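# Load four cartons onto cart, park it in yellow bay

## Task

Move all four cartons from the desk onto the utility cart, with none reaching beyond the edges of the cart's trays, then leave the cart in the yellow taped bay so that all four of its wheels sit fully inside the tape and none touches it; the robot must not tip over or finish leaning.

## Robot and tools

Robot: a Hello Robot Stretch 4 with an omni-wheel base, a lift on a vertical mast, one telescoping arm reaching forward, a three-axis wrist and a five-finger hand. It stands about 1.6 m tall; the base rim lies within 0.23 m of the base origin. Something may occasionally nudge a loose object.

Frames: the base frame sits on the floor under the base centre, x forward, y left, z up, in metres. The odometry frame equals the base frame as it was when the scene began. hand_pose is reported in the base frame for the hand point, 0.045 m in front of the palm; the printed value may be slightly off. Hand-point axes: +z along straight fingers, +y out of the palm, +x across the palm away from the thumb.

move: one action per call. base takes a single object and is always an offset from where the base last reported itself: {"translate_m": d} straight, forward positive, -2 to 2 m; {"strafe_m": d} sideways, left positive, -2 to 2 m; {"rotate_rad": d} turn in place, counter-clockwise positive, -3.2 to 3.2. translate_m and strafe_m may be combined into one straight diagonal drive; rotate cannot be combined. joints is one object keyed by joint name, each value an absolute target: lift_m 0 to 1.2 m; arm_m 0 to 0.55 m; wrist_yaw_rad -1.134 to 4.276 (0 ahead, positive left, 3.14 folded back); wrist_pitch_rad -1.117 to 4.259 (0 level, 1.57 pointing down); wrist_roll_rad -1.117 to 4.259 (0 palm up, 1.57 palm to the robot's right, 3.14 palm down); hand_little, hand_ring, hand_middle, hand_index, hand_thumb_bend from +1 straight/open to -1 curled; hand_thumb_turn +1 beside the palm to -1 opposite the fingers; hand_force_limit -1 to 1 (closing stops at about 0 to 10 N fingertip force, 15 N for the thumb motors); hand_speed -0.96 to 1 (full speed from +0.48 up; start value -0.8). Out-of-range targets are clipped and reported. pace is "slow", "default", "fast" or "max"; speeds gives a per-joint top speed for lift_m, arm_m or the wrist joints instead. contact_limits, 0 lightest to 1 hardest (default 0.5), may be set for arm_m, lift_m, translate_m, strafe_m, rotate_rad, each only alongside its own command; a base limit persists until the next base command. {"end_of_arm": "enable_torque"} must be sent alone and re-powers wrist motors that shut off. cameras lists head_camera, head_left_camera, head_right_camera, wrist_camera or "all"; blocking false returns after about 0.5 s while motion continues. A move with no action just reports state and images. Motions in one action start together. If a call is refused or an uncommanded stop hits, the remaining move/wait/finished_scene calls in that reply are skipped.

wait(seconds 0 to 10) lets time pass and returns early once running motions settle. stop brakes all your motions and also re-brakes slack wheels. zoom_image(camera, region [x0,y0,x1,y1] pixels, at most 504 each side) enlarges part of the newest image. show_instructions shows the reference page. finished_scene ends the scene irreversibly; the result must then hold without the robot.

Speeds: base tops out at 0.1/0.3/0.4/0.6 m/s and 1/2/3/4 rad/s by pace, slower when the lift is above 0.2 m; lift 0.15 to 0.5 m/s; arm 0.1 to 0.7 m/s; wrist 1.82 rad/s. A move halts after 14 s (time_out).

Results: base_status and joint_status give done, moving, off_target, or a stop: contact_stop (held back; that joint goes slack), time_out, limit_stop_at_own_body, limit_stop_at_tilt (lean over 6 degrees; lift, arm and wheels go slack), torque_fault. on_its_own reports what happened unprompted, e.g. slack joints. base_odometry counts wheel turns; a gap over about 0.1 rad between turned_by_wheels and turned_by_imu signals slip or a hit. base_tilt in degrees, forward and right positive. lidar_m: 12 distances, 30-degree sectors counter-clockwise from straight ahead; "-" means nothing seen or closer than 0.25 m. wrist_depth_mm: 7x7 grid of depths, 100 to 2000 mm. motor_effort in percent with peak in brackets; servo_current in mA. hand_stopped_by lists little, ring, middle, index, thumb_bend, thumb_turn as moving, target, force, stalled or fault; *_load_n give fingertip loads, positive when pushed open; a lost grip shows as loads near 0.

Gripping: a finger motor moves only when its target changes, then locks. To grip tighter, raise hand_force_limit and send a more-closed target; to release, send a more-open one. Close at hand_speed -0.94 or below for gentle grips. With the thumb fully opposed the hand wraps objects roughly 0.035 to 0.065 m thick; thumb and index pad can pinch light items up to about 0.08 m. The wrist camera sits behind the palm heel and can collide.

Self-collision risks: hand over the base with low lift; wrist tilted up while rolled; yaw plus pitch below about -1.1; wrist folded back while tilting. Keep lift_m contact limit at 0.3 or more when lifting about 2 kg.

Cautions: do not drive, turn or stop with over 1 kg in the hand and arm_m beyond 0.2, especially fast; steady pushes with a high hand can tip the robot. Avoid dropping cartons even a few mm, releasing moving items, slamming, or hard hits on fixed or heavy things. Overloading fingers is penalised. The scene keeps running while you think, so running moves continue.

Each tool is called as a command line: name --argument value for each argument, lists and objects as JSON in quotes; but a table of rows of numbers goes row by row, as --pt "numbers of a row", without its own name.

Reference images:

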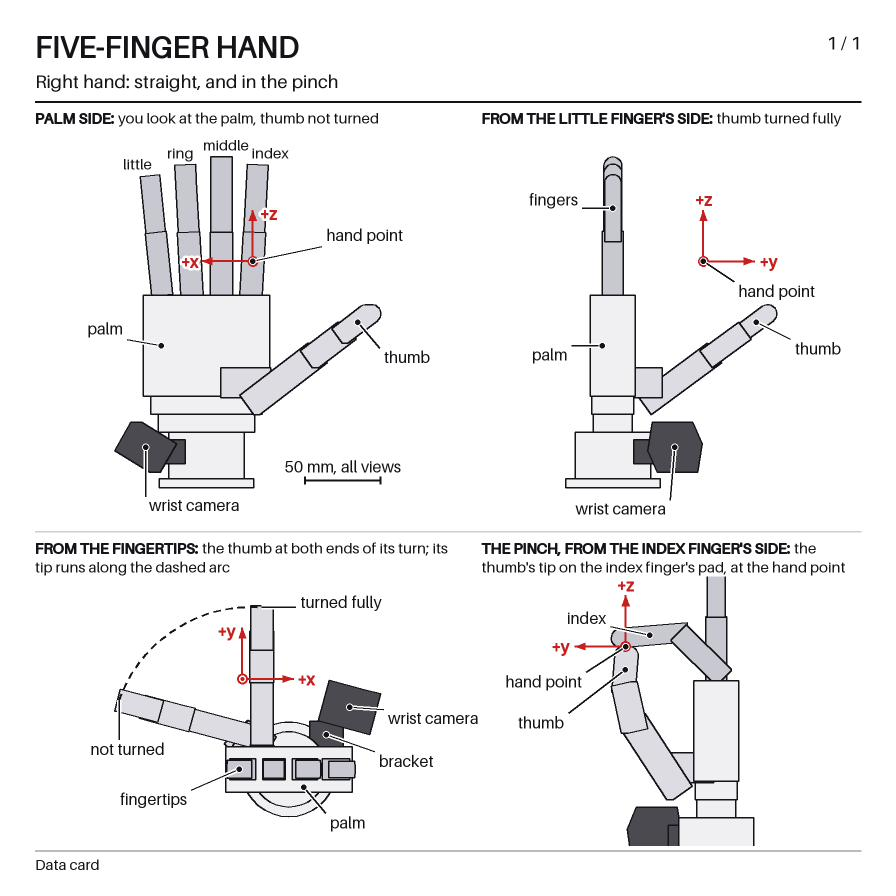

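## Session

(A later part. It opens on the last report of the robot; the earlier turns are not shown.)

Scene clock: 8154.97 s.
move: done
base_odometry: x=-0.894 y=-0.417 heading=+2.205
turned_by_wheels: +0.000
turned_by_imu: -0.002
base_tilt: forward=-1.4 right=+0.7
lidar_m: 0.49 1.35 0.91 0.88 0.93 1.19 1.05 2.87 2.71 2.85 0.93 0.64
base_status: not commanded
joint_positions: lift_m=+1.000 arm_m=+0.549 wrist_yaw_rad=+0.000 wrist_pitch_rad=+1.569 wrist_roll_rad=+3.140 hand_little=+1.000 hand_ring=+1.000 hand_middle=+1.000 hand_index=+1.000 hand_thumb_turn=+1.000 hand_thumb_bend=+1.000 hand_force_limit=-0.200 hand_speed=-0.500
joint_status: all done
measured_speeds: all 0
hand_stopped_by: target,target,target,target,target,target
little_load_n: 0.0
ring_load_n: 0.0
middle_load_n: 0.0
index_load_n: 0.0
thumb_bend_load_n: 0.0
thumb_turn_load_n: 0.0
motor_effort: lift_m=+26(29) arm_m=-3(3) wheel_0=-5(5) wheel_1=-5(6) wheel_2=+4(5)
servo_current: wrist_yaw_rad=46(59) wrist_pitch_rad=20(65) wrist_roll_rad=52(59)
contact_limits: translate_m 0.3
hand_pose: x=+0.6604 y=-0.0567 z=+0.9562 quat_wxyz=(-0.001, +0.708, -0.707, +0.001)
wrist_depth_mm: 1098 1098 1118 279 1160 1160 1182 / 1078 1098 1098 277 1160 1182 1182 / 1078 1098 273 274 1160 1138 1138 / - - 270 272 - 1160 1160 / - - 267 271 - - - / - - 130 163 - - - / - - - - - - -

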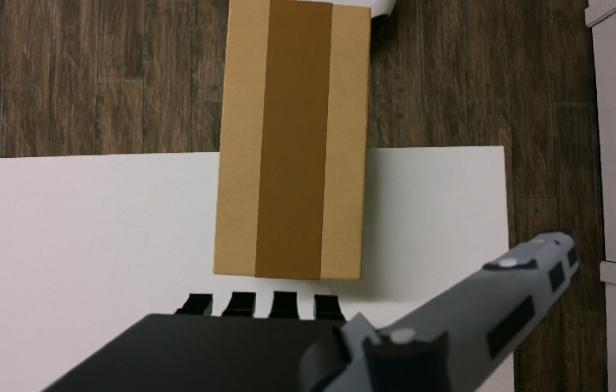

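move --base '{"translate_m": -0.30, "strafe_m": 0.01}' --joints '{"arm_m": 0.2}'

move --joints '{"wrist_pitch_rad": 0.0, "wrist_roll_rad": 0.0, "lift_m": 0.535}'

move --base '{"translate_m": 0.215}' --pace "slow" --contact_limits '{"translate_m": 0.2}' --cameras '["wrist_camera"]'

Scene clock: 8170.33 s.
move: done
base_odometry: x=-0.724 y=-0.665 heading=+2.205
turned_by_wheels: +0.000
turned_by_imu: -0.003
base_tilt: forward=-1.5 right=+0.7
lidar_m: 0.79 1.28 0.92 0.87 0.90 0.87 0.74 2.56 2.76 2.65 1.35 0.97
base_status: done
joint_positions: lift_m=+1.000 arm_m=+0.200 wrist_yaw_rad=+0.000 wrist_pitch_rad=+1.569 wrist_roll_rad=+3.140 hand_little=+1.000 hand_ring=+1.000 hand_middle=+1.000 hand_index=+1.000 hand_thumb_turn=+1.000 hand_thumb_bend=+1.000 hand_force_limit=-0.200 hand_speed=-0.500
joint_status: all done
measured_speeds: all 0
hand_stopped_by: target,target,target,target,target,target
little_load_n: 0.0
ring_load_n: 0.0
middle_load_n: 0.0
index_load_n: 0.0
thumb_bend_load_n: 0.0
thumb_turn_load_n: -0.5
motor_effort: lift_m=+26(26) arm_m=-4(7) wheel_0=-4(9) wheel_1=-4(8) wheel_2=+2(13)
servo_current: wrist_yaw_rad=39(59) wrist_pitch_rad=33(65) wrist_roll_rad=46(65)
hand_pose: x=+0.3111 y=-0.0567 z=+0.9562 quat_wxyz=(-0.001, +0.708, -0.707, +0.001)
wrist_depth_mm: 1098 1118 1118 917 1160 1160 1160 / 1078 1078 1118 917 931 1160 1160 / 1078 1078 1098 917 1138 1160 1160 / 1078 1098 1118 1118 1138 1138 1160 / 1098 1078 1098 1098 1138 1118 - / 1060 1078 197 186 1098 - - / 1060 - - - - - -
pictures: none

Scene clock: 8173.17 s.
move: done
base_odometry: x=-0.724 y=-0.665 heading=+2.205
turned_by_wheels: +0.000
turned_by_imu: -0.001
base_tilt: forward=-1.5 right=+0.7
lidar_m: 0.79 1.26 0.90 0.87 0.90 0.85 0.75 2.58 2.75 2.66 1.37 0.94
base_status: not commanded
joint_positions: lift_m=+0.535 arm_m=+0.200 wrist_yaw_rad=+0.000 wrist_pitch_rad=+0.010 wrist_roll_rad=+0.003 hand_little=+1.000 hand_ring=+1.000 hand_middle=+1.000 hand_index=+1.000 hand_thumb_turn=+1.000 hand_thumb_bend=+1.000 hand_force_limit=-0.200 hand_speed=-0.500
joint_status: all done
measured_speeds: all 0
hand_stopped_by: target,target,target,target,target,target
little_load_n: 0.0
ring_load_n: 0.0
middle_load_n: 0.0
index_load_n: 0.0
thumb_bend_load_n: 0.0
thumb_turn_load_n: 0.0
motor_effort: lift_m=+14(23) arm_m=+3(4) wheel_0=-4(4) wheel_1=-4(4) wheel_2=+2(3)
servo_current: wrist_yaw_rad=46(52) wrist_pitch_rad=65(189) wrist_roll_rad=46(104)
hand_pose: x=+0.5929 y=-0.1184 z=+0.7717 quat_wxyz=(+0.497, +0.503, +0.502, +0.498)
wrist_depth_mm: - - - - - - - / - - - - - - - / - - 362 364 - - - / - - 362 362 - - - / - - - - - - - / - - 130 163 - - - / - - - - - - -
pictures: none

Scene clock: 8176.60 s.
move: done
base_odometry: x=-0.851 y=-0.492 heading=+2.205
turned_by_wheels: +0.000
turned_by_imu: +0.000
base_tilt: forward=-1.5 right=+0.7
lidar_m: 0.58 1.30 0.92 0.86 0.92 1.10 0.95 2.78 2.74 2.70 1.04 0.71
base_status: done
joint_positions: lift_m=+0.535 arm_m=+0.200 wrist_yaw_rad=+0.000 wrist_pitch_rad=+0.009 wrist_roll_rad=+0.003 hand_little=+1.000 hand_ring=+1.000 hand_middle=+1.000 hand_index=+1.000 hand_thumb_turn=+1.000 hand_thumb_bend=+1.000 hand_force_limit=-0.200 hand_speed=-0.500
joint_status: not commanded
measured_speeds: all 0
hand_stopped_by: target,target,target,target,target,target
little_load_n: 0.0
ring_load_n: 0.0
middle_load_n: 0.0
index_load_n: 0.0
thumb_bend_load_n: 0.0
thumb_turn_load_n: 0.0
motor_effort: lift_m=+14(14) arm_m=+3(3) wheel_0=+3(8) wheel_1=+4(8) wheel_2=-5(10)
servo_current: wrist_yaw_rad=46(59) wrist_pitch_rad=52(85) wrist_roll_rad=46(65)
contact_limits: translate_m 0.2
hand_pose: x=+0.5929 y=-0.1184 z=+0.7717 quat_wxyz=(+0.497, +0.503, +0.502, +0.498)
wrist_depth_mm: - 147 148 150 - - - / - 148 148 150 - - - / - 148 149 151 - - - / - 148 150 151 - - - / - 149 150 152 - - - / - 148 149 152 - - - / - - - - - - -

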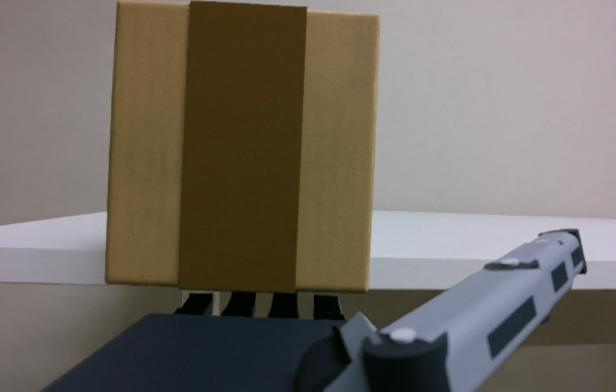

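move --base '{"translate_m": 0.022}' --pace "slow" --contact_limits '{"translate_m": 0.1}' --cameras '["wrist_camera"]'

Scene clock: 8183.33 s.
move: done
base_odometry: x=-0.864 y=-0.474 heading=+2.205
turned_by_wheels: +0.000
turned_by_imu: -0.001
base_tilt: forward=-1.5 right=+0.7
lidar_m: 0.55 1.30 0.93 0.86 0.90 1.11 0.98 2.80 2.70 2.76 1.01 0.69
base_status: done
joint_positions: lift_m=+0.535 arm_m=+0.200 wrist_yaw_rad=+0.000 wrist_pitch_rad=+0.009 wrist_roll_rad=+0.003 hand_little=+1.000 hand_ring=+1.000 hand_middle=+1.000 hand_index=+1.000 hand_thumb_turn=+1.000 hand_thumb_bend=+1.000 hand_force_limit=-0.200 hand_speed=-0.500
joint_status: not commanded
measured_speeds: all 0
hand_stopped_by: target,target,target,target,target,target
little_load_n: 0.0
ring_load_n: 0.0
middle_load_n: 0.0
index_load_n: 0.0
thumb_bend_load_n: 0.0
thumb_turn_load_n: 0.0
motor_effort: lift_m=+14(15) arm_m=+3(3) wheel_0=+3(7) wheel_1=+4(7) wheel_2=-4(9)
servo_current: wrist_yaw_rad=46(52) wrist_pitch_rad=72(85) wrist_roll_rad=52(52)
contact_limits: translate_m 0.1
hand_pose: x=+0.5929 y=-0.1184 z=+0.7717 quat_wxyz=(+0.497, +0.503, +0.502, +0.498)
wrist_depth_mm: - 126 127 128 130 - - / - 126 127 128 130 - - / - 126 127 129 130 - - / - 126 128 129 131 - - / - 127 128 128 - - - / - 127 128 130 - - - / - - - - - - -

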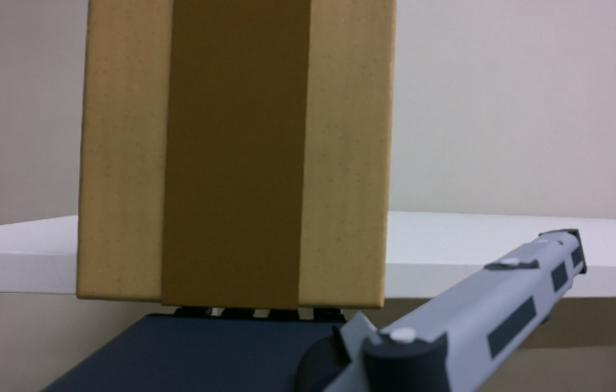

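move --base '{"translate_m": 0.002}' --pace "slow" --contact_limits '{"translate_m": 0.1}'

move --joints '{"lift_m": 0.505}' --speeds '{"lift_m": 0.05}' --contact_limits '{"lift_m": 0.2}'

move --joints '{"wrist_pitch_rad": -0.13}' --speeds '{"wrist_pitch_rad": 0.1}' --cameras '["wrist_camera"]'

Scene clock: 8193.30 s.
move: done
base_odometry: x=-0.865 y=-0.473 heading=+2.205
turned_by_wheels: +0.000
turned_by_imu: +0.000
base_tilt: forward=-1.5 right=+0.7
lidar_m: 0.56 1.29 0.91 0.86 0.93 1.14 0.99 2.81 2.72 2.77 1.01 0.69
base_status: done
joint_positions: lift_m=+0.535 arm_m=+0.200 wrist_yaw_rad=+0.000 wrist_pitch_rad=+0.009 wrist_roll_rad=+0.003 hand_little=+1.000 hand_ring=+1.000 hand_middle=+1.000 hand_index=+1.000 hand_thumb_turn=+1.000 hand_thumb_bend=+1.000 hand_force_limit=-0.200 hand_speed=-0.500
joint_status: not commanded
measured_speeds: all 0
hand_stopped_by: target,target,target,target,target,target
little_load_n: 0.0
ring_load_n: 0.0
middle_load_n: 0.0
index_load_n: 0.0
thumb_bend_load_n: 0.0
thumb_turn_load_n: 0.0
motor_effort: lift_m=+14(15) arm_m=+2(2) wheel_0=+4(5) wheel_1=+4(5) wheel_2=-4(6)
servo_current: wrist_yaw_rad=39(52) wrist_pitch_rad=59(78) wrist_roll_rad=26(65)
contact_limits: translate_m 0.1
hand_pose: x=+0.5929 y=-0.1184 z=+0.7717 quat_wxyz=(+0.497, +0.503, +0.502, +0.498)
wrist_depth_mm: - 124 125 126 129 - - / - 125 126 127 129 - - / - 125 126 128 129 - - / - 125 126 128 129 - - / - 126 126 128 - - - / - 125 127 128 - - - / - - - - - - -
pictures: none

Scene clock: 8194.33 s.
move: done
base_odometry: x=-0.865 y=-0.473 heading=+2.205
turned_by_wheels: +0.000
turned_by_imu: -0.001
base_tilt: forward=-1.5 right=+0.7
lidar_m: 0.55 1.31 0.93 0.86 0.92 1.12 0.99 2.82 2.72 2.77 1.01 0.68
base_status: not commanded
joint_positions: lift_m=+0.505 arm_m=+0.200 wrist_yaw_rad=+0.000 wrist_pitch_rad=+0.009 wrist_roll_rad=+0.003 hand_little=+1.000 hand_ring=+1.000 hand_middle=+1.000 hand_index=+1.000 hand_thumb_turn=+1.000 hand_thumb_bend=+1.000 hand_force_limit=-0.200 hand_speed=-0.500
joint_status: all done
measured_speeds: all 0
hand_stopped_by: target,target,target,target,target,target
little_load_n: 0.0
ring_load_n: 0.0
middle_load_n: 0.0
index_load_n: 0.0
thumb_bend_load_n: 0.0
thumb_turn_load_n: 0.0
motor_effort: lift_m=+14(17) arm_m=+2(3) wheel_0=+4(4) wheel_1=+4(4) wheel_2=-4(5)
servo_current: wrist_yaw_rad=39(52) wrist_pitch_rad=72(72) wrist_roll_rad=33(52)
contact_limits: lift_m 0.2; translate_m 0.1
hand_pose: x=+0.5928 y=-0.1184 z=+0.7418 quat_wxyz=(+0.497, +0.503, +0.502, +0.498)
wrist_depth_mm: - 124 126 127 129 - - / - 125 126 127 129 - - / - 125 126 128 129 - - / - 125 126 128 129 - - / - - - - - - - / - - 130 163 - - - / - - - - - - -
pictures: none

Scene clock: 8196.00 s.
move: done
base_odometry: x=-0.865 y=-0.473 heading=+2.205
turned_by_wheels: +0.000
turned_by_imu: -0.001
base_tilt: forward=-1.5 right=+0.7
lidar_m: 0.55 1.30 0.93 0.86 0.91 1.12 0.99 2.80 2.71 2.76 1.02 0.68
base_status: not commanded
joint_positions: lift_m=+0.505 arm_m=+0.200 wrist_yaw_rad=+0.000 wrist_pitch_rad=-0.120 wrist_roll_rad=+0.003 hand_little=+1.000 hand_ring=+1.000 hand_middle=+1.000 hand_index=+1.000 hand_thumb_turn=+1.000 hand_thumb_bend=+1.000 hand_force_limit=-0.200 hand_speed=-0.500
joint_status: all done
measured_speeds: all 0
hand_stopped_by: target,target,target,target,target,target
little_load_n: 0.0
ring_load_n: 0.0
middle_load_n: 0.0
index_load_n: 0.0
thumb_bend_load_n: 0.0
thumb_turn_load_n: 0.0
motor_effort: lift_m=+14(15) arm_m=+2(2) wheel_0=+4(4) wheel_1=+4(5) wheel_2=-5(5)
servo_current: wrist_yaw_rad=39(52) wrist_pitch_rad=59(111) wrist_roll_rad=33(52)
contact_limits: lift_m 0.2; translate_m 0.1
hand_pose: x=+0.5835 y=-0.1184 z=+0.7700 quat_wxyz=(+0.529, +0.470, +0.468, +0.530)
wrist_depth_mm: - 141 142 144 146 - - / - 138 139 141 143 - - / - 135 137 138 - - - / - 133 134 136 137 - - / - 131 132 134 136 - - / - - 131 163 - - - / - - - - - - -

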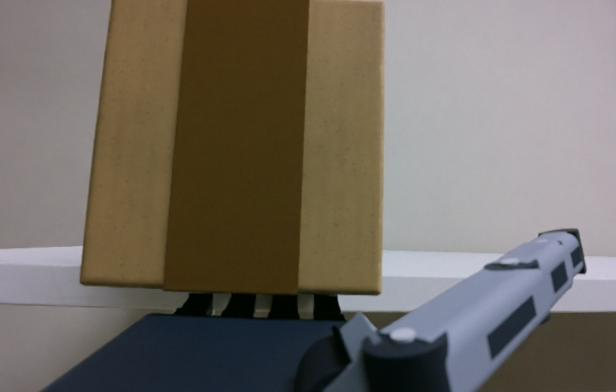

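move --joints '{"lift_m": 0.515}' --speeds '{"lift_m": 0.03}' --contact_limits '{"lift_m": 0.2}' --cameras '["wrist_camera"]'

move --joints '{"lift_m": 0.522}' --speeds '{"lift_m": 0.02}' --contact_limits '{"lift_m": 0.2}' --cameras '["wrist_camera", "head_camera"]'

Scene clock: 8204.30 s.
move: done
base_odometry: x=-0.865 y=-0.473 heading=+2.205
turned_by_wheels: +0.000
turned_by_imu: -0.001
base_tilt: forward=-1.5 right=+0.8
lidar_m: 0.56 1.30 0.91 0.87 0.93 1.12 0.98 2.80 2.71 2.78 1.01 0.69
base_status: not commanded
joint_positions: lift_m=+0.515 arm_m=+0.200 wrist_yaw_rad=+0.000 wrist_pitch_rad=-0.121 wrist_roll_rad=+0.002 hand_little=+1.000 hand_ring=+1.000 hand_middle=+1.000 hand_index=+1.000 hand_thumb_turn=+1.000 hand_thumb_bend=+1.000 hand_force_limit=-0.200 hand_speed=-0.500
joint_status: all done
measured_speeds: all 0
hand_stopped_by: target,target,target,target,target,target
little_load_n: 0.0
ring_load_n: 0.0
middle_load_n: 0.5
index_load_n: 0.0
thumb_bend_load_n: 0.0
thumb_turn_load_n: 0.0
motor_effort: lift_m=+26(28) arm_m=+2(2) wheel_0=+4(4) wheel_1=+4(4) wheel_2=-4(5)
servo_current: wrist_yaw_rad=46(59) wrist_pitch_rad=59(78) wrist_roll_rad=33(52)
contact_limits: lift_m 0.2; translate_m 0.1
hand_pose: x=+0.5835 y=-0.1184 z=+0.7791 quat_wxyz=(+0.529, +0.470, +0.468, +0.530)
wrist_depth_mm: - 141 142 144 - - - / - 138 139 141 143 - - / - 135 137 139 - - - / - 133 134 136 137 - - / - 131 132 134 135 - - / - 128 130 131 - - - / - - - - - - -

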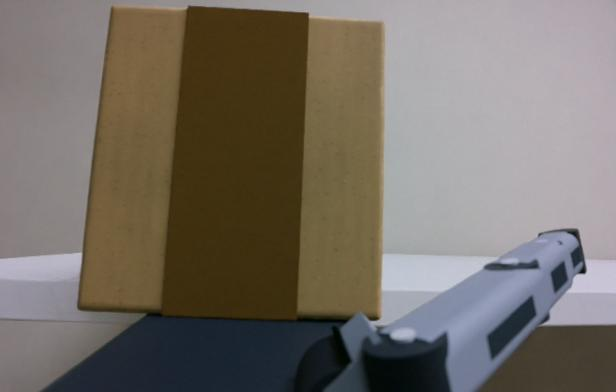

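Scene clock: 8205.00 s.
move: done
base_odometry: x=-0.865 y=-0.473 heading=+2.205
turned_by_wheels: +0.000
turned_by_imu: +0.000
base_tilt: forward=-1.5 right=+0.7
lidar_m: 0.56 1.29 0.93 0.86 0.91 1.13 0.97 2.81 2.72 2.78 1.00 0.70
base_status: not commanded
joint_positions: lift_m=+0.521 arm_m=+0.200 wrist_yaw_rad=+0.000 wrist_pitch_rad=-0.121 wrist_roll_rad=+0.002 hand_little=+1.000 hand_ring=+1.000 hand_middle=+1.000 hand_index=+1.000 hand_thumb_turn=+1.000 hand_thumb_bend=+1.000 hand_force_limit=-0.200 hand_speed=-0.500
joint_status: all done
measured_speeds: all 0
hand_stopped_by: target,target,target,target,target,target
little_load_n: 0.0
ring_load_n: 0.0
middle_load_n: 0.0
index_load_n: 0.0
thumb_bend_load_n: 0.0
thumb_turn_load_n: 0.0
motor_effort: lift_m=+28(31) arm_m=+2(2) wheel_0=+4(4) wheel_1=+4(4) wheel_2=-4(5)
servo_current: wrist_yaw_rad=39(52) wrist_pitch_rad=46(91) wrist_roll_rad=46(52)
contact_limits: lift_m 0.2; translate_m 0.1
hand_pose: x=+0.5835 y=-0.1184 z=+0.7859 quat_wxyz=(+0.529, +0.470, +0.468, +0.530)
wrist_depth_mm: - 142 143 145 - - - / - 139 140 142 144 - - / - 136 138 140 - - - / - 134 135 137 138 - - / - 131 132 134 136 - - / - 129 130 131 - - - / - - - - - - -
pictures: head_camera, wrist_camera

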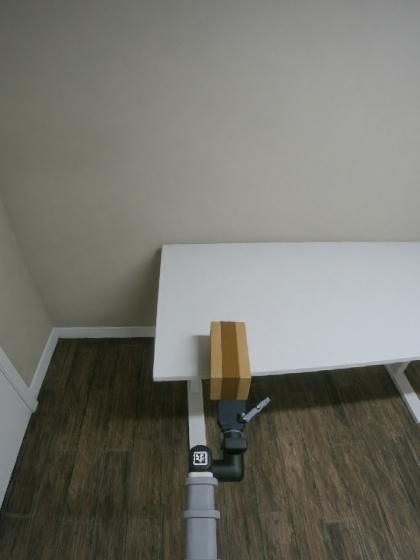

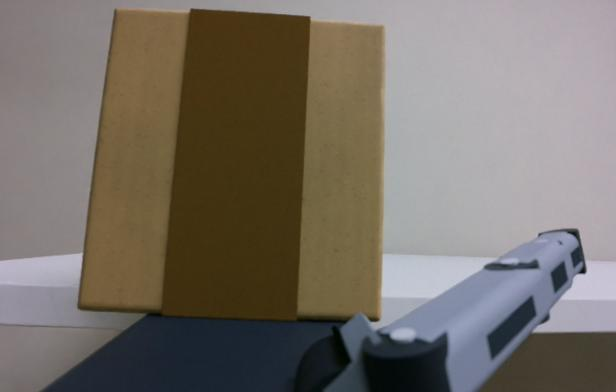

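move --base '{"translate_m": -0.032}' --pace "slow" --contact_limits '{"translate_m": 0.3}' --cameras '["wrist_camera", "head_camera"]'

Scene clock: 8219.43 s.
move: done
base_odometry: x=-0.846 y=-0.499 heading=+2.205
turned_by_wheels: -0.001
turned_by_imu: -0.005
base_tilt: forward=-1.5 right=+0.7
lidar_m: 0.56 1.28 0.90 0.83 0.91 1.09 0.96 2.78 2.74 2.70 1.04 0.72
base_status: done
joint_positions: lift_m=+0.521 arm_m=+0.200 wrist_yaw_rad=+0.000 wrist_pitch_rad=-0.121 wrist_roll_rad=+0.002 hand_little=+1.000 hand_ring=+1.000 hand_middle=+1.000 hand_index=+1.000 hand_thumb_turn=+1.000 hand_thumb_bend=+1.000 hand_force_limit=-0.200 hand_speed=-0.500
joint_status: not commanded
measured_speeds: all 0
hand_stopped_by: target,target,target,target,target,target
little_load_n: 0.0
ring_load_n: 0.0
middle_load_n: 0.0
index_load_n: 0.0
thumb_bend_load_n: 0.0
thumb_turn_load_n: 0.0
motor_effort: lift_m=+28(29) arm_m=+2(2) wheel_0=-4(8) wheel_1=-5(8) wheel_2=+1(9)
servo_current: wrist_yaw_rad=46(52) wrist_pitch_rad=46(85) wrist_roll_rad=39(59)
contact_limits: lift_m 0.2; translate_m 0.3
hand_pose: x=+0.5835 y=-0.1184 z=+0.7859 quat_wxyz=(+0.529, +0.470, +0.468, +0.530)
wrist_depth_mm: - 144 145 147 - - - / - 141 142 144 146 - - / - 138 140 141 - - - / - 135 137 138 140 - - / - 133 133 135 - - - / - 130 131 133 - - - / - - - - - - -
pictures: head_camera, wrist_camera

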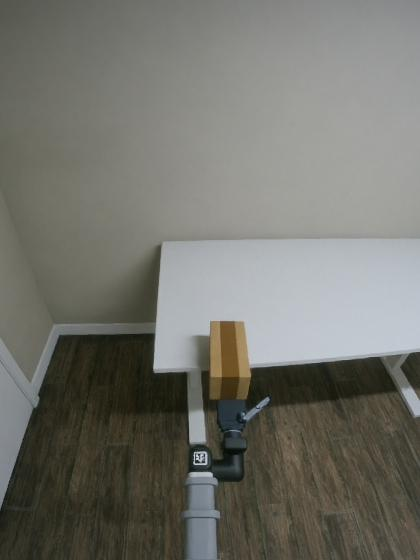

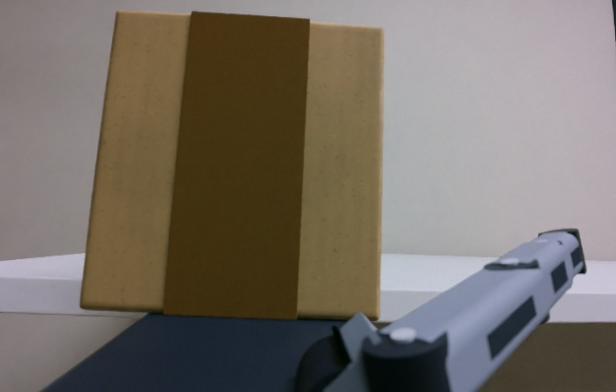

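move --joints '{"lift_m": 0.517}' --speeds '{"lift_m": 0.015}' --contact_limits '{"lift_m": 0.2}'

move --base '{"translate_m": 0.008}' --pace "slow" --contact_limits '{"translate_m": 0.2}' --cameras '["wrist_camera"]'

Scene clock: 8243.60 s.
move: done
base_odometry: x=-0.846 y=-0.499 heading=+2.205
turned_by_wheels: +0.000
turned_by_imu: -0.001
base_tilt: forward=-1.5 right=+0.7
lidar_m: 0.55 1.30 0.92 0.87 0.91 1.07 0.95 2.78 2.75 2.72 1.04 0.72
base_status: not commanded
joint_positions: lift_m=+0.517 arm_m=+0.200 wrist_yaw_rad=+0.000 wrist_pitch_rad=-0.121 wrist_roll_rad=+0.002 hand_little=+1.000 hand_ring=+1.000 hand_middle=+1.000 hand_index=+1.000 hand_thumb_turn=+1.000 hand_thumb_bend=+1.000 hand_force_limit=-0.200 hand_speed=-0.500
joint_status: all done
measured_speeds: all 0
hand_stopped_by: target,target,target,target,target,target
little_load_n: 0.0
ring_load_n: 0.0
middle_load_n: 0.0
index_load_n: 0.0
thumb_bend_load_n: 0.0
thumb_turn_load_n: 0.0
motor_effort: lift_m=+16(27) arm_m=+2(2) wheel_0=-4(4) wheel_1=-4(5) wheel_2=+1(2)
servo_current: wrist_yaw_rad=52(52) wrist_pitch_rad=65(65) wrist_roll_rad=26(65)
contact_limits: lift_m 0.2; translate_m 0.3
hand_pose: x=+0.5835 y=-0.1184 z=+0.7819 quat_wxyz=(+0.529, +0.470, +0.468, +0.530)
wrist_depth_mm: - 142 143 145 - - - / - 139 141 143 145 - - / - 137 138 140 - - - / - 134 136 138 139 - - / - 132 133 135 - - - / - 130 131 133 - - - / - - - - - - -
pictures: none

Scene clock: 8244.47 s.
move: done
base_odometry: x=-0.851 y=-0.492 heading=+2.205
turned_by_wheels: +0.000
turned_by_imu: +0.002
base_tilt: forward=-1.5 right=+0.8
lidar_m: 0.56 1.30 0.92 0.86 0.91 1.10 0.95 2.78 2.75 2.71 1.03 0.72
base_status: done
joint_positions: lift_m=+0.517 arm_m=+0.200 wrist_yaw_rad=+0.000 wrist_pitch_rad=-0.121 wrist_roll_rad=+0.002 hand_little=+1.000 hand_ring=+1.000 hand_middle=+1.000 hand_index=+1.000 hand_thumb_turn=+1.000 hand_thumb_bend=+1.000 hand_force_limit=-0.200 hand_speed=-0.500
joint_status: not commanded
measured_speeds: all 0
hand_stopped_by: target,target,target,target,target,target
little_load_n: 0.0
ring_load_n: 0.0
middle_load_n: 0.0
index_load_n: 0.0
thumb_bend_load_n: 0.0
thumb_turn_load_n: 0.0
motor_effort: lift_m=+16(17) arm_m=+2(2) wheel_0=+4(6) wheel_1=+4(5) wheel_2=-5(9)
servo_current: wrist_yaw_rad=52(52) wrist_pitch_rad=59(72) wrist_roll_rad=39(52)
contact_limits: lift_m 0.2; translate_m 0.2
hand_pose: x=+0.5835 y=-0.1184 z=+0.7819 quat_wxyz=(+0.529, +0.470, +0.468, +0.530)
wrist_depth_mm: - 141 142 144 - - - / - 139 140 142 143 - - / - 136 138 140 - - - / - 134 135 137 138 - - / - 131 133 135 136 - - / - 129 131 132 - - - / - - - - - - -

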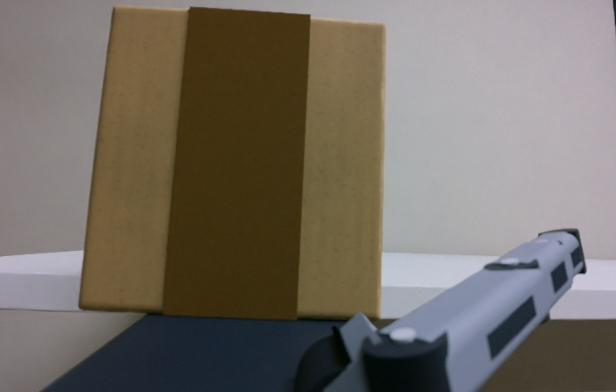

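zoom_image --camera "wrist_camera" --region '[60, 270, 240, 350]'

zoom_image --camera "wrist_camera" --region '[220, 270, 400, 350]'

Scaled by 2.800.

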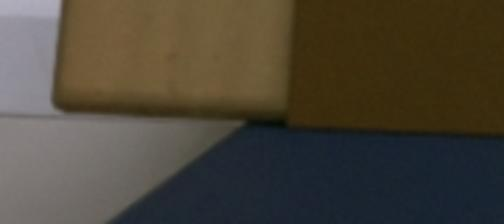

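Scaled by 2.800.

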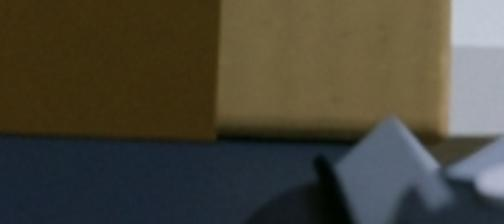

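move --joints '{"lift_m": 0.514}' --speeds '{"lift_m": 0.015}' --contact_limits '{"lift_m": 0.2}'

move --base '{"translate_m": 0.004}' --pace "slow" --contact_limits '{"translate_m": 0.2}' --cameras '["wrist_camera"]'

Scene clock: 8273.37 s.
move: done
base_odometry: x=-0.851 y=-0.492 heading=+2.205
turned_by_wheels: +0.000
turned_by_imu: -0.001
base_tilt: forward=-1.5 right=+0.8
lidar_m: 0.55 1.28 0.91 0.87 0.91 1.11 0.95 2.79 2.74 2.70 1.03 0.72
base_status: not commanded
joint_positions: lift_m=+0.514 arm_m=+0.200 wrist_yaw_rad=+0.000 wrist_pitch_rad=-0.121 wrist_roll_rad=+0.002 hand_little=+1.000 hand_ring=+1.000 hand_middle=+1.000 hand_index=+1.000 hand_thumb_turn=+1.000 hand_thumb_bend=+1.000 hand_force_limit=-0.200 hand_speed=-0.500
joint_status: all done
measured_speeds: all 0
hand_stopped_by: target,target,target,target,target,target
little_load_n: 0.0
ring_load_n: 0.0
middle_load_n: 0.0
index_load_n: 0.0
thumb_bend_load_n: 0.0
thumb_turn_load_n: 0.0
motor_effort: lift_m=+15(18) arm_m=+2(2) wheel_0=+4(4) wheel_1=+4(4) wheel_2=-4(5)
servo_current: wrist_yaw_rad=52(52) wrist_pitch_rad=78(78) wrist_roll_rad=52(72)
contact_limits: lift_m 0.2; translate_m 0.2
hand_pose: x=+0.5835 y=-0.1184 z=+0.7790 quat_wxyz=(+0.529, +0.470, +0.468, +0.530)
wrist_depth_mm: - 141 142 144 - - - / - 138 140 141 143 - - / - 136 137 139 - - - / - 134 135 137 138 - - / - 131 132 134 136 - - / - 129 131 132 - - - / - - - - - - -
pictures: none

Scene clock: 8274.03 s.
move: done
base_odometry: x=-0.853 y=-0.489 heading=+2.205
turned_by_wheels: +0.000
turned_by_imu: +0.000
base_tilt: forward=-1.5 right=+0.7
lidar_m: 0.56 1.29 0.91 0.86 0.92 1.10 0.96 2.79 2.73 2.72 1.04 0.71
base_status: done
joint_positions: lift_m=+0.514 arm_m=+0.200 wrist_yaw_rad=+0.000 wrist_pitch_rad=-0.121 wrist_roll_rad=+0.002 hand_little=+1.000 hand_ring=+1.000 hand_middle=+1.000 hand_index=+1.000 hand_thumb_turn=+1.000 hand_thumb_bend=+1.000 hand_force_limit=-0.200 hand_speed=-0.500
joint_status: not commanded
measured_speeds: all 0
hand_stopped_by: target,target,target,target,target,target
little_load_n: 0.0
ring_load_n: 0.0
middle_load_n: 0.0
index_load_n: 0.0
thumb_bend_load_n: 0.0
thumb_turn_load_n: 0.0
motor_effort: lift_m=+15(15) arm_m=+2(2) wheel_0=+3(5) wheel_1=+4(7) wheel_2=-3(10)
servo_current: wrist_yaw_rad=46(52) wrist_pitch_rad=65(72) wrist_roll_rad=46(52)
contact_limits: lift_m 0.2; translate_m 0.2
hand_pose: x=+0.5835 y=-0.1184 z=+0.7790 quat_wxyz=(+0.529, +0.470, +0.468, +0.530)
wrist_depth_mm: - 136 138 139 142 - - / - 135 135 138 139 - - / - 132 133 135 - - - / - 130 131 133 134 - - / - 128 129 130 - - - / - 125 127 128 - - - / - - - - - - -

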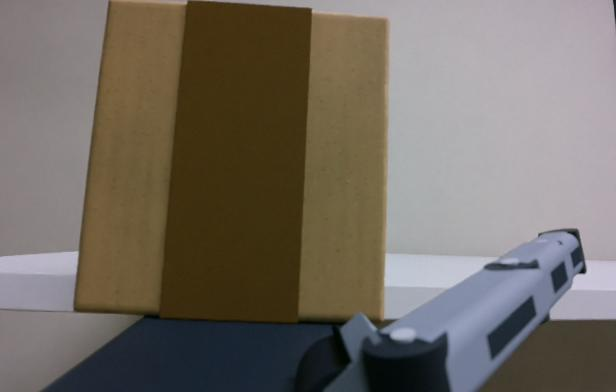

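move --base '{"translate_m": 0.008}' --pace "slow" --contact_limits '{"translate_m": 0.2}' --cameras '["wrist_camera"]'

Scene clock: 8291.87 s.
move: done
base_odometry: x=-0.858 y=-0.483 heading=+2.206
turned_by_wheels: +0.000
turned_by_imu: +0.000
base_tilt: forward=-1.5 right=+0.7
lidar_m: 0.55 1.26 0.91 0.86 0.91 1.12 0.97 2.79 2.71 2.75 1.03 0.72
base_status: done
joint_positions: lift_m=+0.514 arm_m=+0.200 wrist_yaw_rad=+0.000 wrist_pitch_rad=-0.121 wrist_roll_rad=+0.002 hand_little=+1.000 hand_ring=+1.000 hand_middle=+1.000 hand_index=+1.000 hand_thumb_turn=+1.000 hand_thumb_bend=+1.000 hand_force_limit=-0.200 hand_speed=-0.500
joint_status: not commanded
measured_speeds: all 0
hand_stopped_by: target,target,target,target,target,target
little_load_n: 0.0
ring_load_n: 0.0
middle_load_n: 0.0
index_load_n: 0.0
thumb_bend_load_n: 0.0
thumb_turn_load_n: 0.0
motor_effort: lift_m=+15(15) arm_m=+1(2) wheel_0=+5(7) wheel_1=+4(7) wheel_2=-4(10)
servo_current: wrist_yaw_rad=46(59) wrist_pitch_rad=46(91) wrist_roll_rad=39(65)
contact_limits: lift_m 0.2; translate_m 0.2
hand_pose: x=+0.5835 y=-0.1184 z=+0.7790 quat_wxyz=(+0.529, +0.470, +0.468, +0.530)
wrist_depth_mm: - 128 130 132 133 - - / - 126 128 129 131 - - / - 124 125 127 129 - - / - 122 123 125 126 - - / 119 120 121 123 125 - - / - 118 120 121 - - - / - - - - - - -

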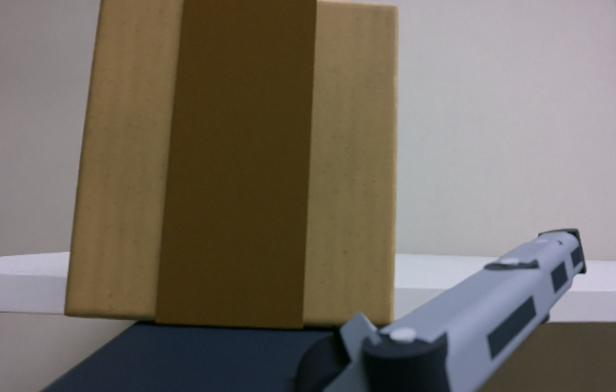

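move --base '{"translate_m": 0.008}' --pace "slow" --contact_limits '{"translate_m": 0.2}' --cameras '["wrist_camera"]'

Scene clock: 8314.60 s.
move: done
base_odometry: x=-0.863 y=-0.477 heading=+2.206
turned_by_wheels: +0.000
turned_by_imu: -0.005
base_tilt: forward=-1.5 right=+0.7
lidar_m: 0.53 1.29 0.91 0.85 0.92 1.12 0.99 2.80 2.71 2.75 1.02 0.70
base_status: done
joint_positions: lift_m=+0.514 arm_m=+0.200 wrist_yaw_rad=+0.000 wrist_pitch_rad=-0.121 wrist_roll_rad=+0.002 hand_little=+1.000 hand_ring=+1.000 hand_middle=+1.000 hand_index=+1.000 hand_thumb_turn=+1.000 hand_thumb_bend=+1.000 hand_force_limit=-0.200 hand_speed=-0.500
joint_status: not commanded
measured_speeds: all 0
hand_stopped_by: target,target,target,target,target,target
little_load_n: 0.0
ring_load_n: 0.0
middle_load_n: 0.0
index_load_n: 0.0
thumb_bend_load_n: 0.0
thumb_turn_load_n: 0.0
motor_effort: lift_m=+15(15) arm_m=+1(1) wheel_0=+4(8) wheel_1=+2(7) wheel_2=-5(8)
servo_current: wrist_yaw_rad=46(52) wrist_pitch_rad=72(72) wrist_roll_rad=39(59)
contact_limits: lift_m 0.2; translate_m 0.2
hand_pose: x=+0.5835 y=-0.1184 z=+0.7790 quat_wxyz=(+0.529, +0.470, +0.468, +0.530)
wrist_depth_mm: - 121 122 123 125 - - / - 119 119 122 123 - - / - 117 118 119 - - - / 114 115 116 118 119 - - / - 113 114 116 117 - - / - 111 112 114 116 - - / - - - - - - -

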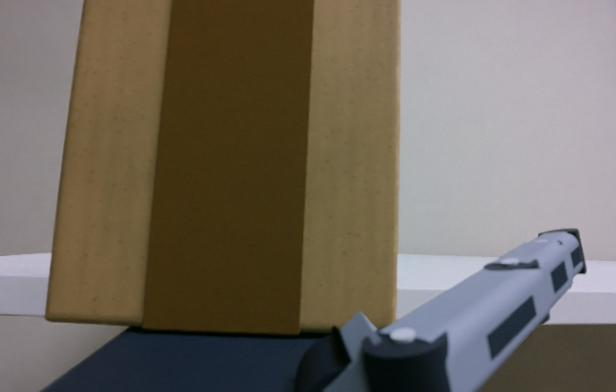

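move --base '{"translate_m": 0.003}' --pace "slow" --contact_limits '{"translate_m": 0.15}'

move --joints '{"lift_m": 0.523}' --speeds '{"lift_m": 0.02}' --contact_limits '{"lift_m": 0.25}' --cameras '["wrist_camera"]'

Scene clock: 8342.50 s.
move: done
base_odometry: x=-0.864 y=-0.474 heading=+2.206
turned_by_wheels: +0.000
turned_by_imu: +0.001
base_tilt: forward=-1.5 right=+0.7
lidar_m: 0.53 1.27 0.92 0.85 0.90 1.13 0.99 2.81 2.72 2.77 1.02 0.68
base_status: done
joint_positions: lift_m=+0.514 arm_m=+0.200 wrist_yaw_rad=+0.000 wrist_pitch_rad=-0.121 wrist_roll_rad=+0.002 hand_little=+1.000 hand_ring=+1.000 hand_middle=+1.000 hand_index=+1.000 hand_thumb_turn=+1.000 hand_thumb_bend=+1.000 hand_force_limit=-0.200 hand_speed=-0.500
joint_status: not commanded
measured_speeds: all 0
hand_stopped_by: target,target,target,target,target,target
little_load_n: 0.0
ring_load_n: 0.0
middle_load_n: 0.0
index_load_n: 0.0
thumb_bend_load_n: 0.0
thumb_turn_load_n: 0.0
motor_effort: lift_m=+15(15) arm_m=+1(1) wheel_0=+1(6) wheel_1=+4(5) wheel_2=-1(8)
servo_current: wrist_yaw_rad=46(52) wrist_pitch_rad=52(78) wrist_roll_rad=26(65)
contact_limits: lift_m 0.2; translate_m 0.15
hand_pose: x=+0.5835 y=-0.1184 z=+0.7790 quat_wxyz=(+0.529, +0.470, +0.468, +0.530)
wrist_depth_mm: - 117 118 120 122 - - / - 116 116 118 120 - - / 112 113 114 116 - - - / 111 112 112 114 116 - - / - 110 111 112 114 - - / - 107 109 111 112 - - / - - - - - - -
pictures: none

Scene clock: 8343.30 s.
move: done
base_odometry: x=-0.864 y=-0.474 heading=+2.206
turned_by_wheels: +0.000
turned_by_imu: +0.000
base_tilt: forward=-1.5 right=+0.8
lidar_m: 0.54 1.28 0.93 0.86 0.89 1.12 0.99 2.80 2.69 2.77 1.01 0.70
base_status: not commanded
joint_positions: lift_m=+0.522 arm_m=+0.200 wrist_yaw_rad=+0.000 wrist_pitch_rad=-0.121 wrist_roll_rad=+0.002 hand_little=+1.000 hand_ring=+1.000 hand_middle=+1.000 hand_index=+1.000 hand_thumb_turn=+1.000 hand_thumb_bend=+1.000 hand_force_limit=-0.200 hand_speed=-0.500
joint_status: all done
measured_speeds: all 0
hand_stopped_by: target,target,target,target,target,target
little_load_n: 0.0
ring_load_n: 0.5
middle_load_n: 0.0
index_load_n: 0.0
thumb_bend_load_n: 0.0
thumb_turn_load_n: 0.0
motor_effort: lift_m=+29(32) arm_m=+1(1) wheel_0=+1(1) wheel_1=+4(4) wheel_2=-1(2)
servo_current: wrist_yaw_rad=52(52) wrist_pitch_rad=59(78) wrist_roll_rad=46(59)
contact_limits: lift_m 0.25; translate_m 0.15
hand_pose: x=+0.5835 y=-0.1184 z=+0.7869 quat_wxyz=(+0.529, +0.470, +0.468, +0.530)
wrist_depth_mm: - 120 121 123 125 - - / - 118 118 121 122 - - / - 115 116 118 - - - / 111 113 114 116 117 - - / - 110 111 113 114 - - / - 108 109 111 112 - - / - - - - - - -

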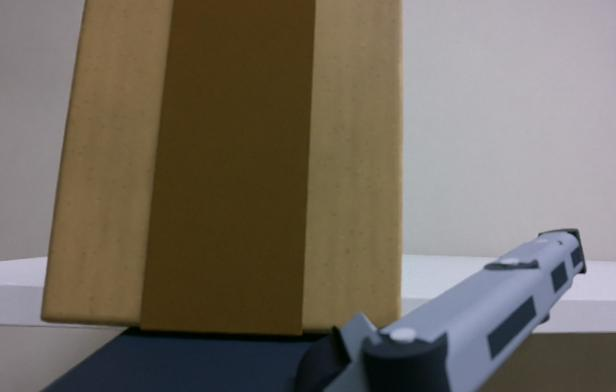

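move --base '{"translate_m": -0.029}' --pace "slow" --contact_limits '{"translate_m": 0.3}' --cameras '["wrist_camera", "head_camera"]'

Scene clock: 8349.17 s.
move: done
base_odometry: x=-0.847 y=-0.498 heading=+2.206
turned_by_wheels: +0.000
turned_by_imu: -0.004
base_tilt: forward=-1.4 right=+0.7
lidar_m: 0.52 1.27 0.92 0.87 0.91 1.09 0.96 2.78 2.75 2.71 1.04 0.70
base_status: done
joint_positions: lift_m=+0.522 arm_m=+0.200 wrist_yaw_rad=+0.000 wrist_pitch_rad=-0.121 wrist_roll_rad=+0.002 hand_little=+1.000 hand_ring=+1.000 hand_middle=+1.000 hand_index=+1.000 hand_thumb_turn=+1.000 hand_thumb_bend=+1.000 hand_force_limit=-0.200 hand_speed=-0.500
joint_status: not commanded
measured_speeds: all 0
hand_stopped_by: target,target,target,target,target,target
little_load_n: 0.0
ring_load_n: 0.0
middle_load_n: 0.0
index_load_n: 0.0
thumb_bend_load_n: 0.0
thumb_turn_load_n: 0.0
motor_effort: lift_m=+29(29) arm_m=+1(1) wheel_0=-4(8) wheel_1=-5(7) wheel_2=+4(10)
servo_current: wrist_yaw_rad=46(52) wrist_pitch_rad=52(78) wrist_roll_rad=39(59)
contact_limits: lift_m 0.25; translate_m 0.3
hand_pose: x=+0.5835 y=-0.1184 z=+0.7869 quat_wxyz=(+0.529, +0.470, +0.468, +0.530)
wrist_depth_mm: - 121 122 124 126 - - / - 118 119 121 123 - - / - 116 117 118 - - - / 112 114 114 116 118 - - / - 111 112 113 115 - - / - 108 110 111 113 - - / - - - - - - -
pictures: head_camera, wrist_camera

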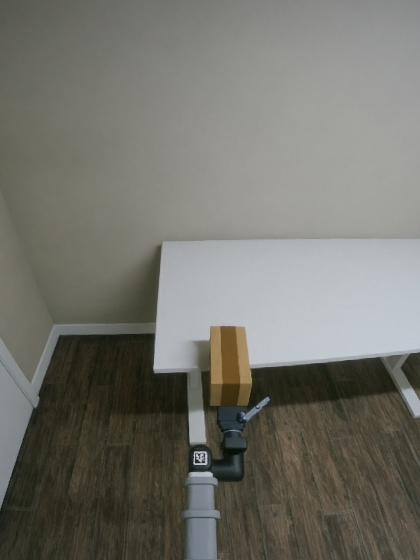

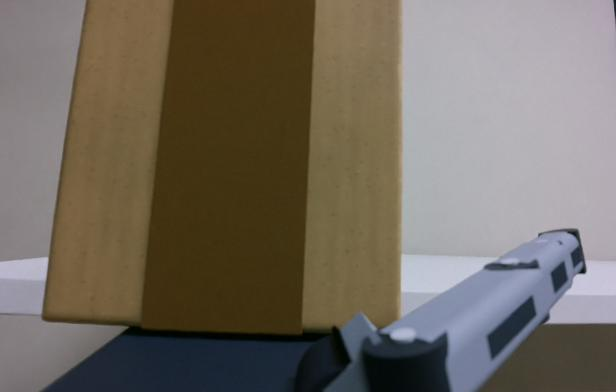

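move --joints '{"lift_m": 0.529, "wrist_pitch_rad": -0.065}' --speeds '{"lift_m": 0.01, "wrist_pitch_rad": 0.09}' --contact_limits '{"lift_m": 0.25}'

move --joints '{"lift_m": 0.5355, "wrist_pitch_rad": -0.005}' --speeds '{"lift_m": 0.01, "wrist_pitch_rad": 0.09}' --contact_limits '{"lift_m": 0.25}' --cameras '["wrist_camera"]'

Scene clock: 8365.70 s.
move: done
base_odometry: x=-0.847 y=-0.498 heading=+2.206
turned_by_wheels: +0.000
turned_by_imu: -0.001
base_tilt: forward=-1.5 right=+0.8
lidar_m: 0.54 1.28 0.90 0.87 0.91 1.08 0.96 2.78 2.73 2.69 1.05 0.72
base_status: not commanded
joint_positions: lift_m=+0.528 arm_m=+0.200 wrist_yaw_rad=+0.000 wrist_pitch_rad=-0.061 wrist_roll_rad=+0.002 hand_little=+1.000 hand_ring=+1.000 hand_middle=+1.000 hand_index=+1.000 hand_thumb_turn=+1.000 hand_thumb_bend=+1.000 hand_force_limit=-0.200 hand_speed=-0.500
joint_status: all done
measured_speeds: all 0
hand_stopped_by: target,target,target,target,target,target
little_load_n: 0.0
ring_load_n: 0.0
middle_load_n: 0.0
index_load_n: 0.0
thumb_bend_load_n: 0.0
thumb_turn_load_n: 0.0
motor_effort: lift_m=+29(31) arm_m=+1(1) wheel_0=-4(5) wheel_1=-5(5) wheel_2=+4(4)
servo_current: wrist_yaw_rad=46(59) wrist_pitch_rad=46(104) wrist_roll_rad=46(59)
contact_limits: lift_m 0.25; translate_m 0.3
hand_pose: x=+0.5883 y=-0.1184 z=+0.7799 quat_wxyz=(+0.514, +0.485, +0.484, +0.515)
wrist_depth_mm: 112 113 113 115 117 - - / 111 111 113 114 - - - / 110 111 111 113 114 - - / 109 110 111 112 114 - - / - 109 110 111 113 - - / - 108 109 111 112 - - / - - - - - - -
pictures: none

Scene clock: 8366.73 s.
move: done
base_odometry: x=-0.847 y=-0.498 heading=+2.206
turned_by_wheels: +0.000
turned_by_imu: +0.000
base_tilt: forward=-1.5 right=+0.7
lidar_m: 0.53 1.29 0.91 0.86 0.92 1.10 0.96 2.78 2.75 2.71 1.04 0.71
base_status: not commanded
joint_positions: lift_m=+0.535 arm_m=+0.200 wrist_yaw_rad=+0.000 wrist_pitch_rad=-0.001 wrist_roll_rad=+0.002 hand_little=+1.000 hand_ring=+1.000 hand_middle=+1.000 hand_index=+1.000 hand_thumb_turn=+1.000 hand_thumb_bend=+1.000 hand_force_limit=-0.200 hand_speed=-0.500
joint_status: all done
measured_speeds: all 0
hand_stopped_by: target,target,target,target,target,target
little_load_n: 0.0
ring_load_n: 0.0
middle_load_n: 0.0
index_load_n: 0.0
thumb_bend_load_n: 0.0
thumb_turn_load_n: 0.0
motor_effort: lift_m=+28(30) arm_m=+1(1) wheel_0=-4(4) wheel_1=-5(5) wheel_2=+4(4)
servo_current: wrist_yaw_rad=59(59) wrist_pitch_rad=52(85) wrist_roll_rad=46(65)
contact_limits: lift_m 0.25; translate_m 0.3
hand_pose: x=+0.5922 y=-0.1184 z=+0.7735 quat_wxyz=(+0.500, +0.500, +0.499, +0.501)
wrist_depth_mm: - 104 105 107 - - - / - 105 105 107 108 - - / 104 105 106 107 109 - - / 105 106 107 108 109 - - / - 106 107 108 110 - - / - 107 108 109 110 - - / - - - - - - -

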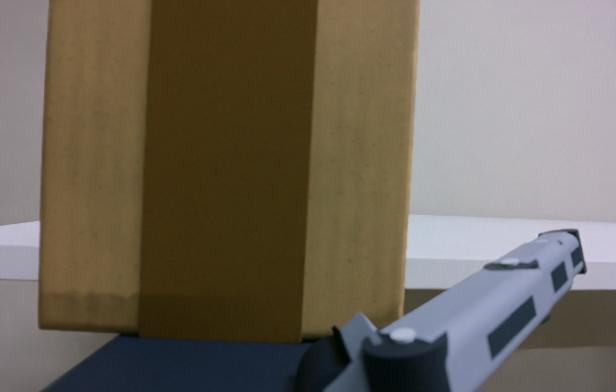

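move --base '{"translate_m": 0.012}' --pace "slow" --contact_limits '{"translate_m": 0.2}' --cameras '["wrist_camera"]'

Scene clock: 8373.10 s.
move: done
base_odometry: x=-0.854 y=-0.488 heading=+2.206
turned_by_wheels: +0.000
turned_by_imu: +0.000
base_tilt: forward=-1.5 right=+0.7
lidar_m: 0.52 1.30 0.93 0.85 0.91 1.10 0.97 2.80 2.71 2.73 1.05 0.70
base_status: done
joint_positions: lift_m=+0.535 arm_m=+0.200 wrist_yaw_rad=+0.000 wrist_pitch_rad=-0.001 wrist_roll_rad=+0.002 hand_little=+1.000 hand_ring=+1.000 hand_middle=+1.000 hand_index=+1.000 hand_thumb_turn=+1.000 hand_thumb_bend=+1.000 hand_force_limit=-0.200 hand_speed=-0.500
joint_status: not commanded
measured_speeds: all 0
hand_stopped_by: target,target,target,target,target,target
little_load_n: 0.0
ring_load_n: 0.0
middle_load_n: 0.0
index_load_n: 0.0
thumb_bend_load_n: 0.0
thumb_turn_load_n: 0.0
motor_effort: lift_m=+27(28) arm_m=+1(1) wheel_0=+4(7) wheel_1=+5(6) wheel_2=-5(8)
servo_current: wrist_yaw_rad=52(52) wrist_pitch_rad=59(72) wrist_roll_rad=39(59)
contact_limits: lift_m 0.25; translate_m 0.2
hand_pose: x=+0.5922 y=-0.1184 z=+0.7735 quat_wxyz=(+0.500, +0.500, +0.499, +0.501)
wrist_depth_mm: - - - - - - - / - - - - - - - / - - - - - - - / - - - - - - - / - - - - - - - / - - - - - - - / - - - - - - -

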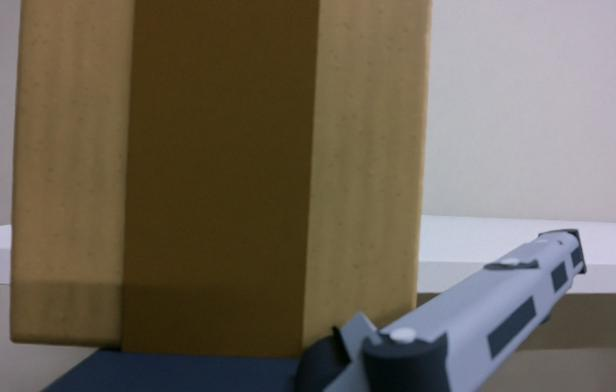

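move --base '{"translate_m": 0.006}' --pace "slow" --contact_limits '{"translate_m": 0.2}' --cameras '["wrist_camera"]'

Scene clock: 8382.37 s.
move: done
base_odometry: x=-0.858 y=-0.483 heading=+2.207
turned_by_wheels: +0.000
turned_by_imu: +0.001
base_tilt: forward=-1.5 right=+0.7
lidar_m: 0.53 1.30 0.92 0.87 0.91 1.11 0.96 2.80 2.73 2.75 1.03 0.70
base_status: done
joint_positions: lift_m=+0.535 arm_m=+0.200 wrist_yaw_rad=+0.000 wrist_pitch_rad=-0.001 wrist_roll_rad=+0.002 hand_little=+1.000 hand_ring=+1.000 hand_middle=+1.000 hand_index=+1.000 hand_thumb_turn=+1.000 hand_thumb_bend=+1.000 hand_force_limit=-0.200 hand_speed=-0.500
joint_status: not commanded
measured_speeds: all 0
hand_stopped_by: target,target,target,target,target,target
little_load_n: 0.0
ring_load_n: 0.0
middle_load_n: 0.0
index_load_n: 0.0
thumb_bend_load_n: 0.0
thumb_turn_load_n: 0.0
motor_effort: lift_m=+28(28) arm_m=+1(1) wheel_0=+4(8) wheel_1=+4(7) wheel_2=-3(9)
servo_current: wrist_yaw_rad=52(59) wrist_pitch_rad=46(52) wrist_roll_rad=46(52)
contact_limits: lift_m 0.25; translate_m 0.2
hand_pose: x=+0.5922 y=-0.1184 z=+0.7735 quat_wxyz=(+0.500, +0.500, +0.499, +0.501)
wrist_depth_mm: - - - - - - - / - - - - - - - / - - - - - - - / - - - - - - - / - - - - - - - / - - - - - - - / - - - - - - -

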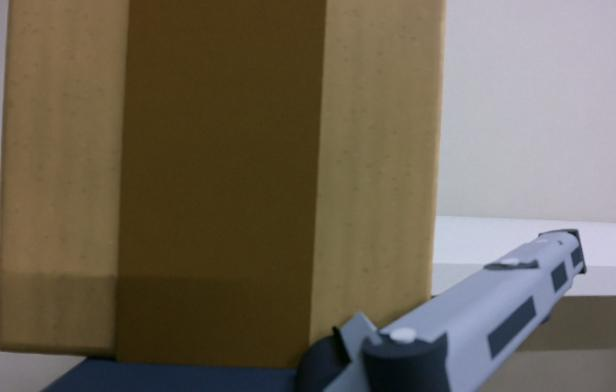

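move --base '{"translate_m": 0.005}' --pace "slow" --contact_limits '{"translate_m": 0.15}' --cameras '["wrist_camera", "head_camera"]'

zoom_image --camera "head_camera" --region '[180, 300, 280, 480]'

Scene clock: 8390.43 s.
move: done
base_odometry: x=-0.860 y=-0.480 heading=+2.207
turned_by_wheels: +0.000
turned_by_imu: -0.004
base_tilt: forward=-1.5 right=+0.8
lidar_m: 0.51 1.28 0.89 0.87 0.91 1.11 0.97 2.80 2.72 2.74 1.01 0.70
base_status: done
joint_positions: lift_m=+0.535 arm_m=+0.200 wrist_yaw_rad=+0.000 wrist_pitch_rad=-0.001 wrist_roll_rad=+0.002 hand_little=+1.000 hand_ring=+1.000 hand_middle=+1.000 hand_index=+1.000 hand_thumb_turn=+1.000 hand_thumb_bend=+1.000 hand_force_limit=-0.200 hand_speed=-0.500
joint_status: not commanded
measured_speeds: all 0
hand_stopped_by: target,target,target,target,target,target
little_load_n: 0.0
ring_load_n: 0.0
middle_load_n: 0.0
index_load_n: 0.0
thumb_bend_load_n: 0.0
thumb_turn_load_n: 0.0
motor_effort: lift_m=+28(28) arm_m=+0(0) wheel_0=+4(7) wheel_1=+3(6) wheel_2=-5(9)
servo_current: wrist_yaw_rad=46(52) wrist_pitch_rad=65(65) wrist_roll_rad=52(52)
contact_limits: lift_m 0.25; translate_m 0.15
hand_pose: x=+0.5922 y=-0.1184 z=+0.7735 quat_wxyz=(+0.500, +0.500, +0.499, +0.501)
wrist_depth_mm: - - - - - - - / - - - - - - - / - - - - - - - / - - - - - - - / - - - - - - - / - - - - - - - / - - - - - - -
pictures: head_camera, wrist_camera

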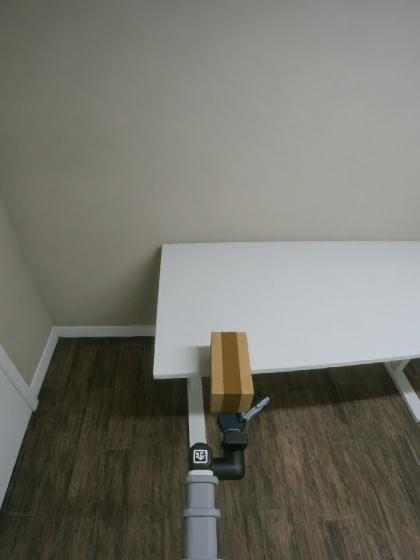

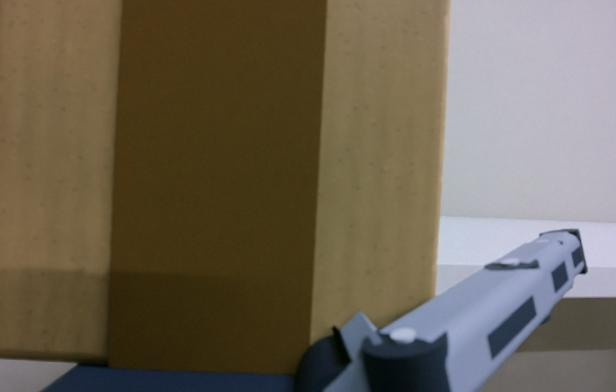

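Scaled by 2.800 from the camera's image (finer frame: 600x800).

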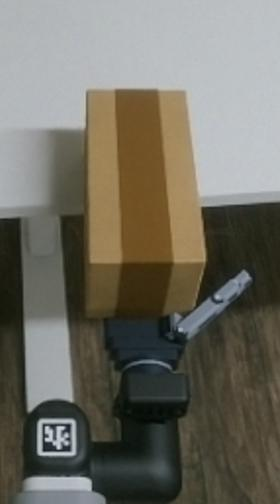

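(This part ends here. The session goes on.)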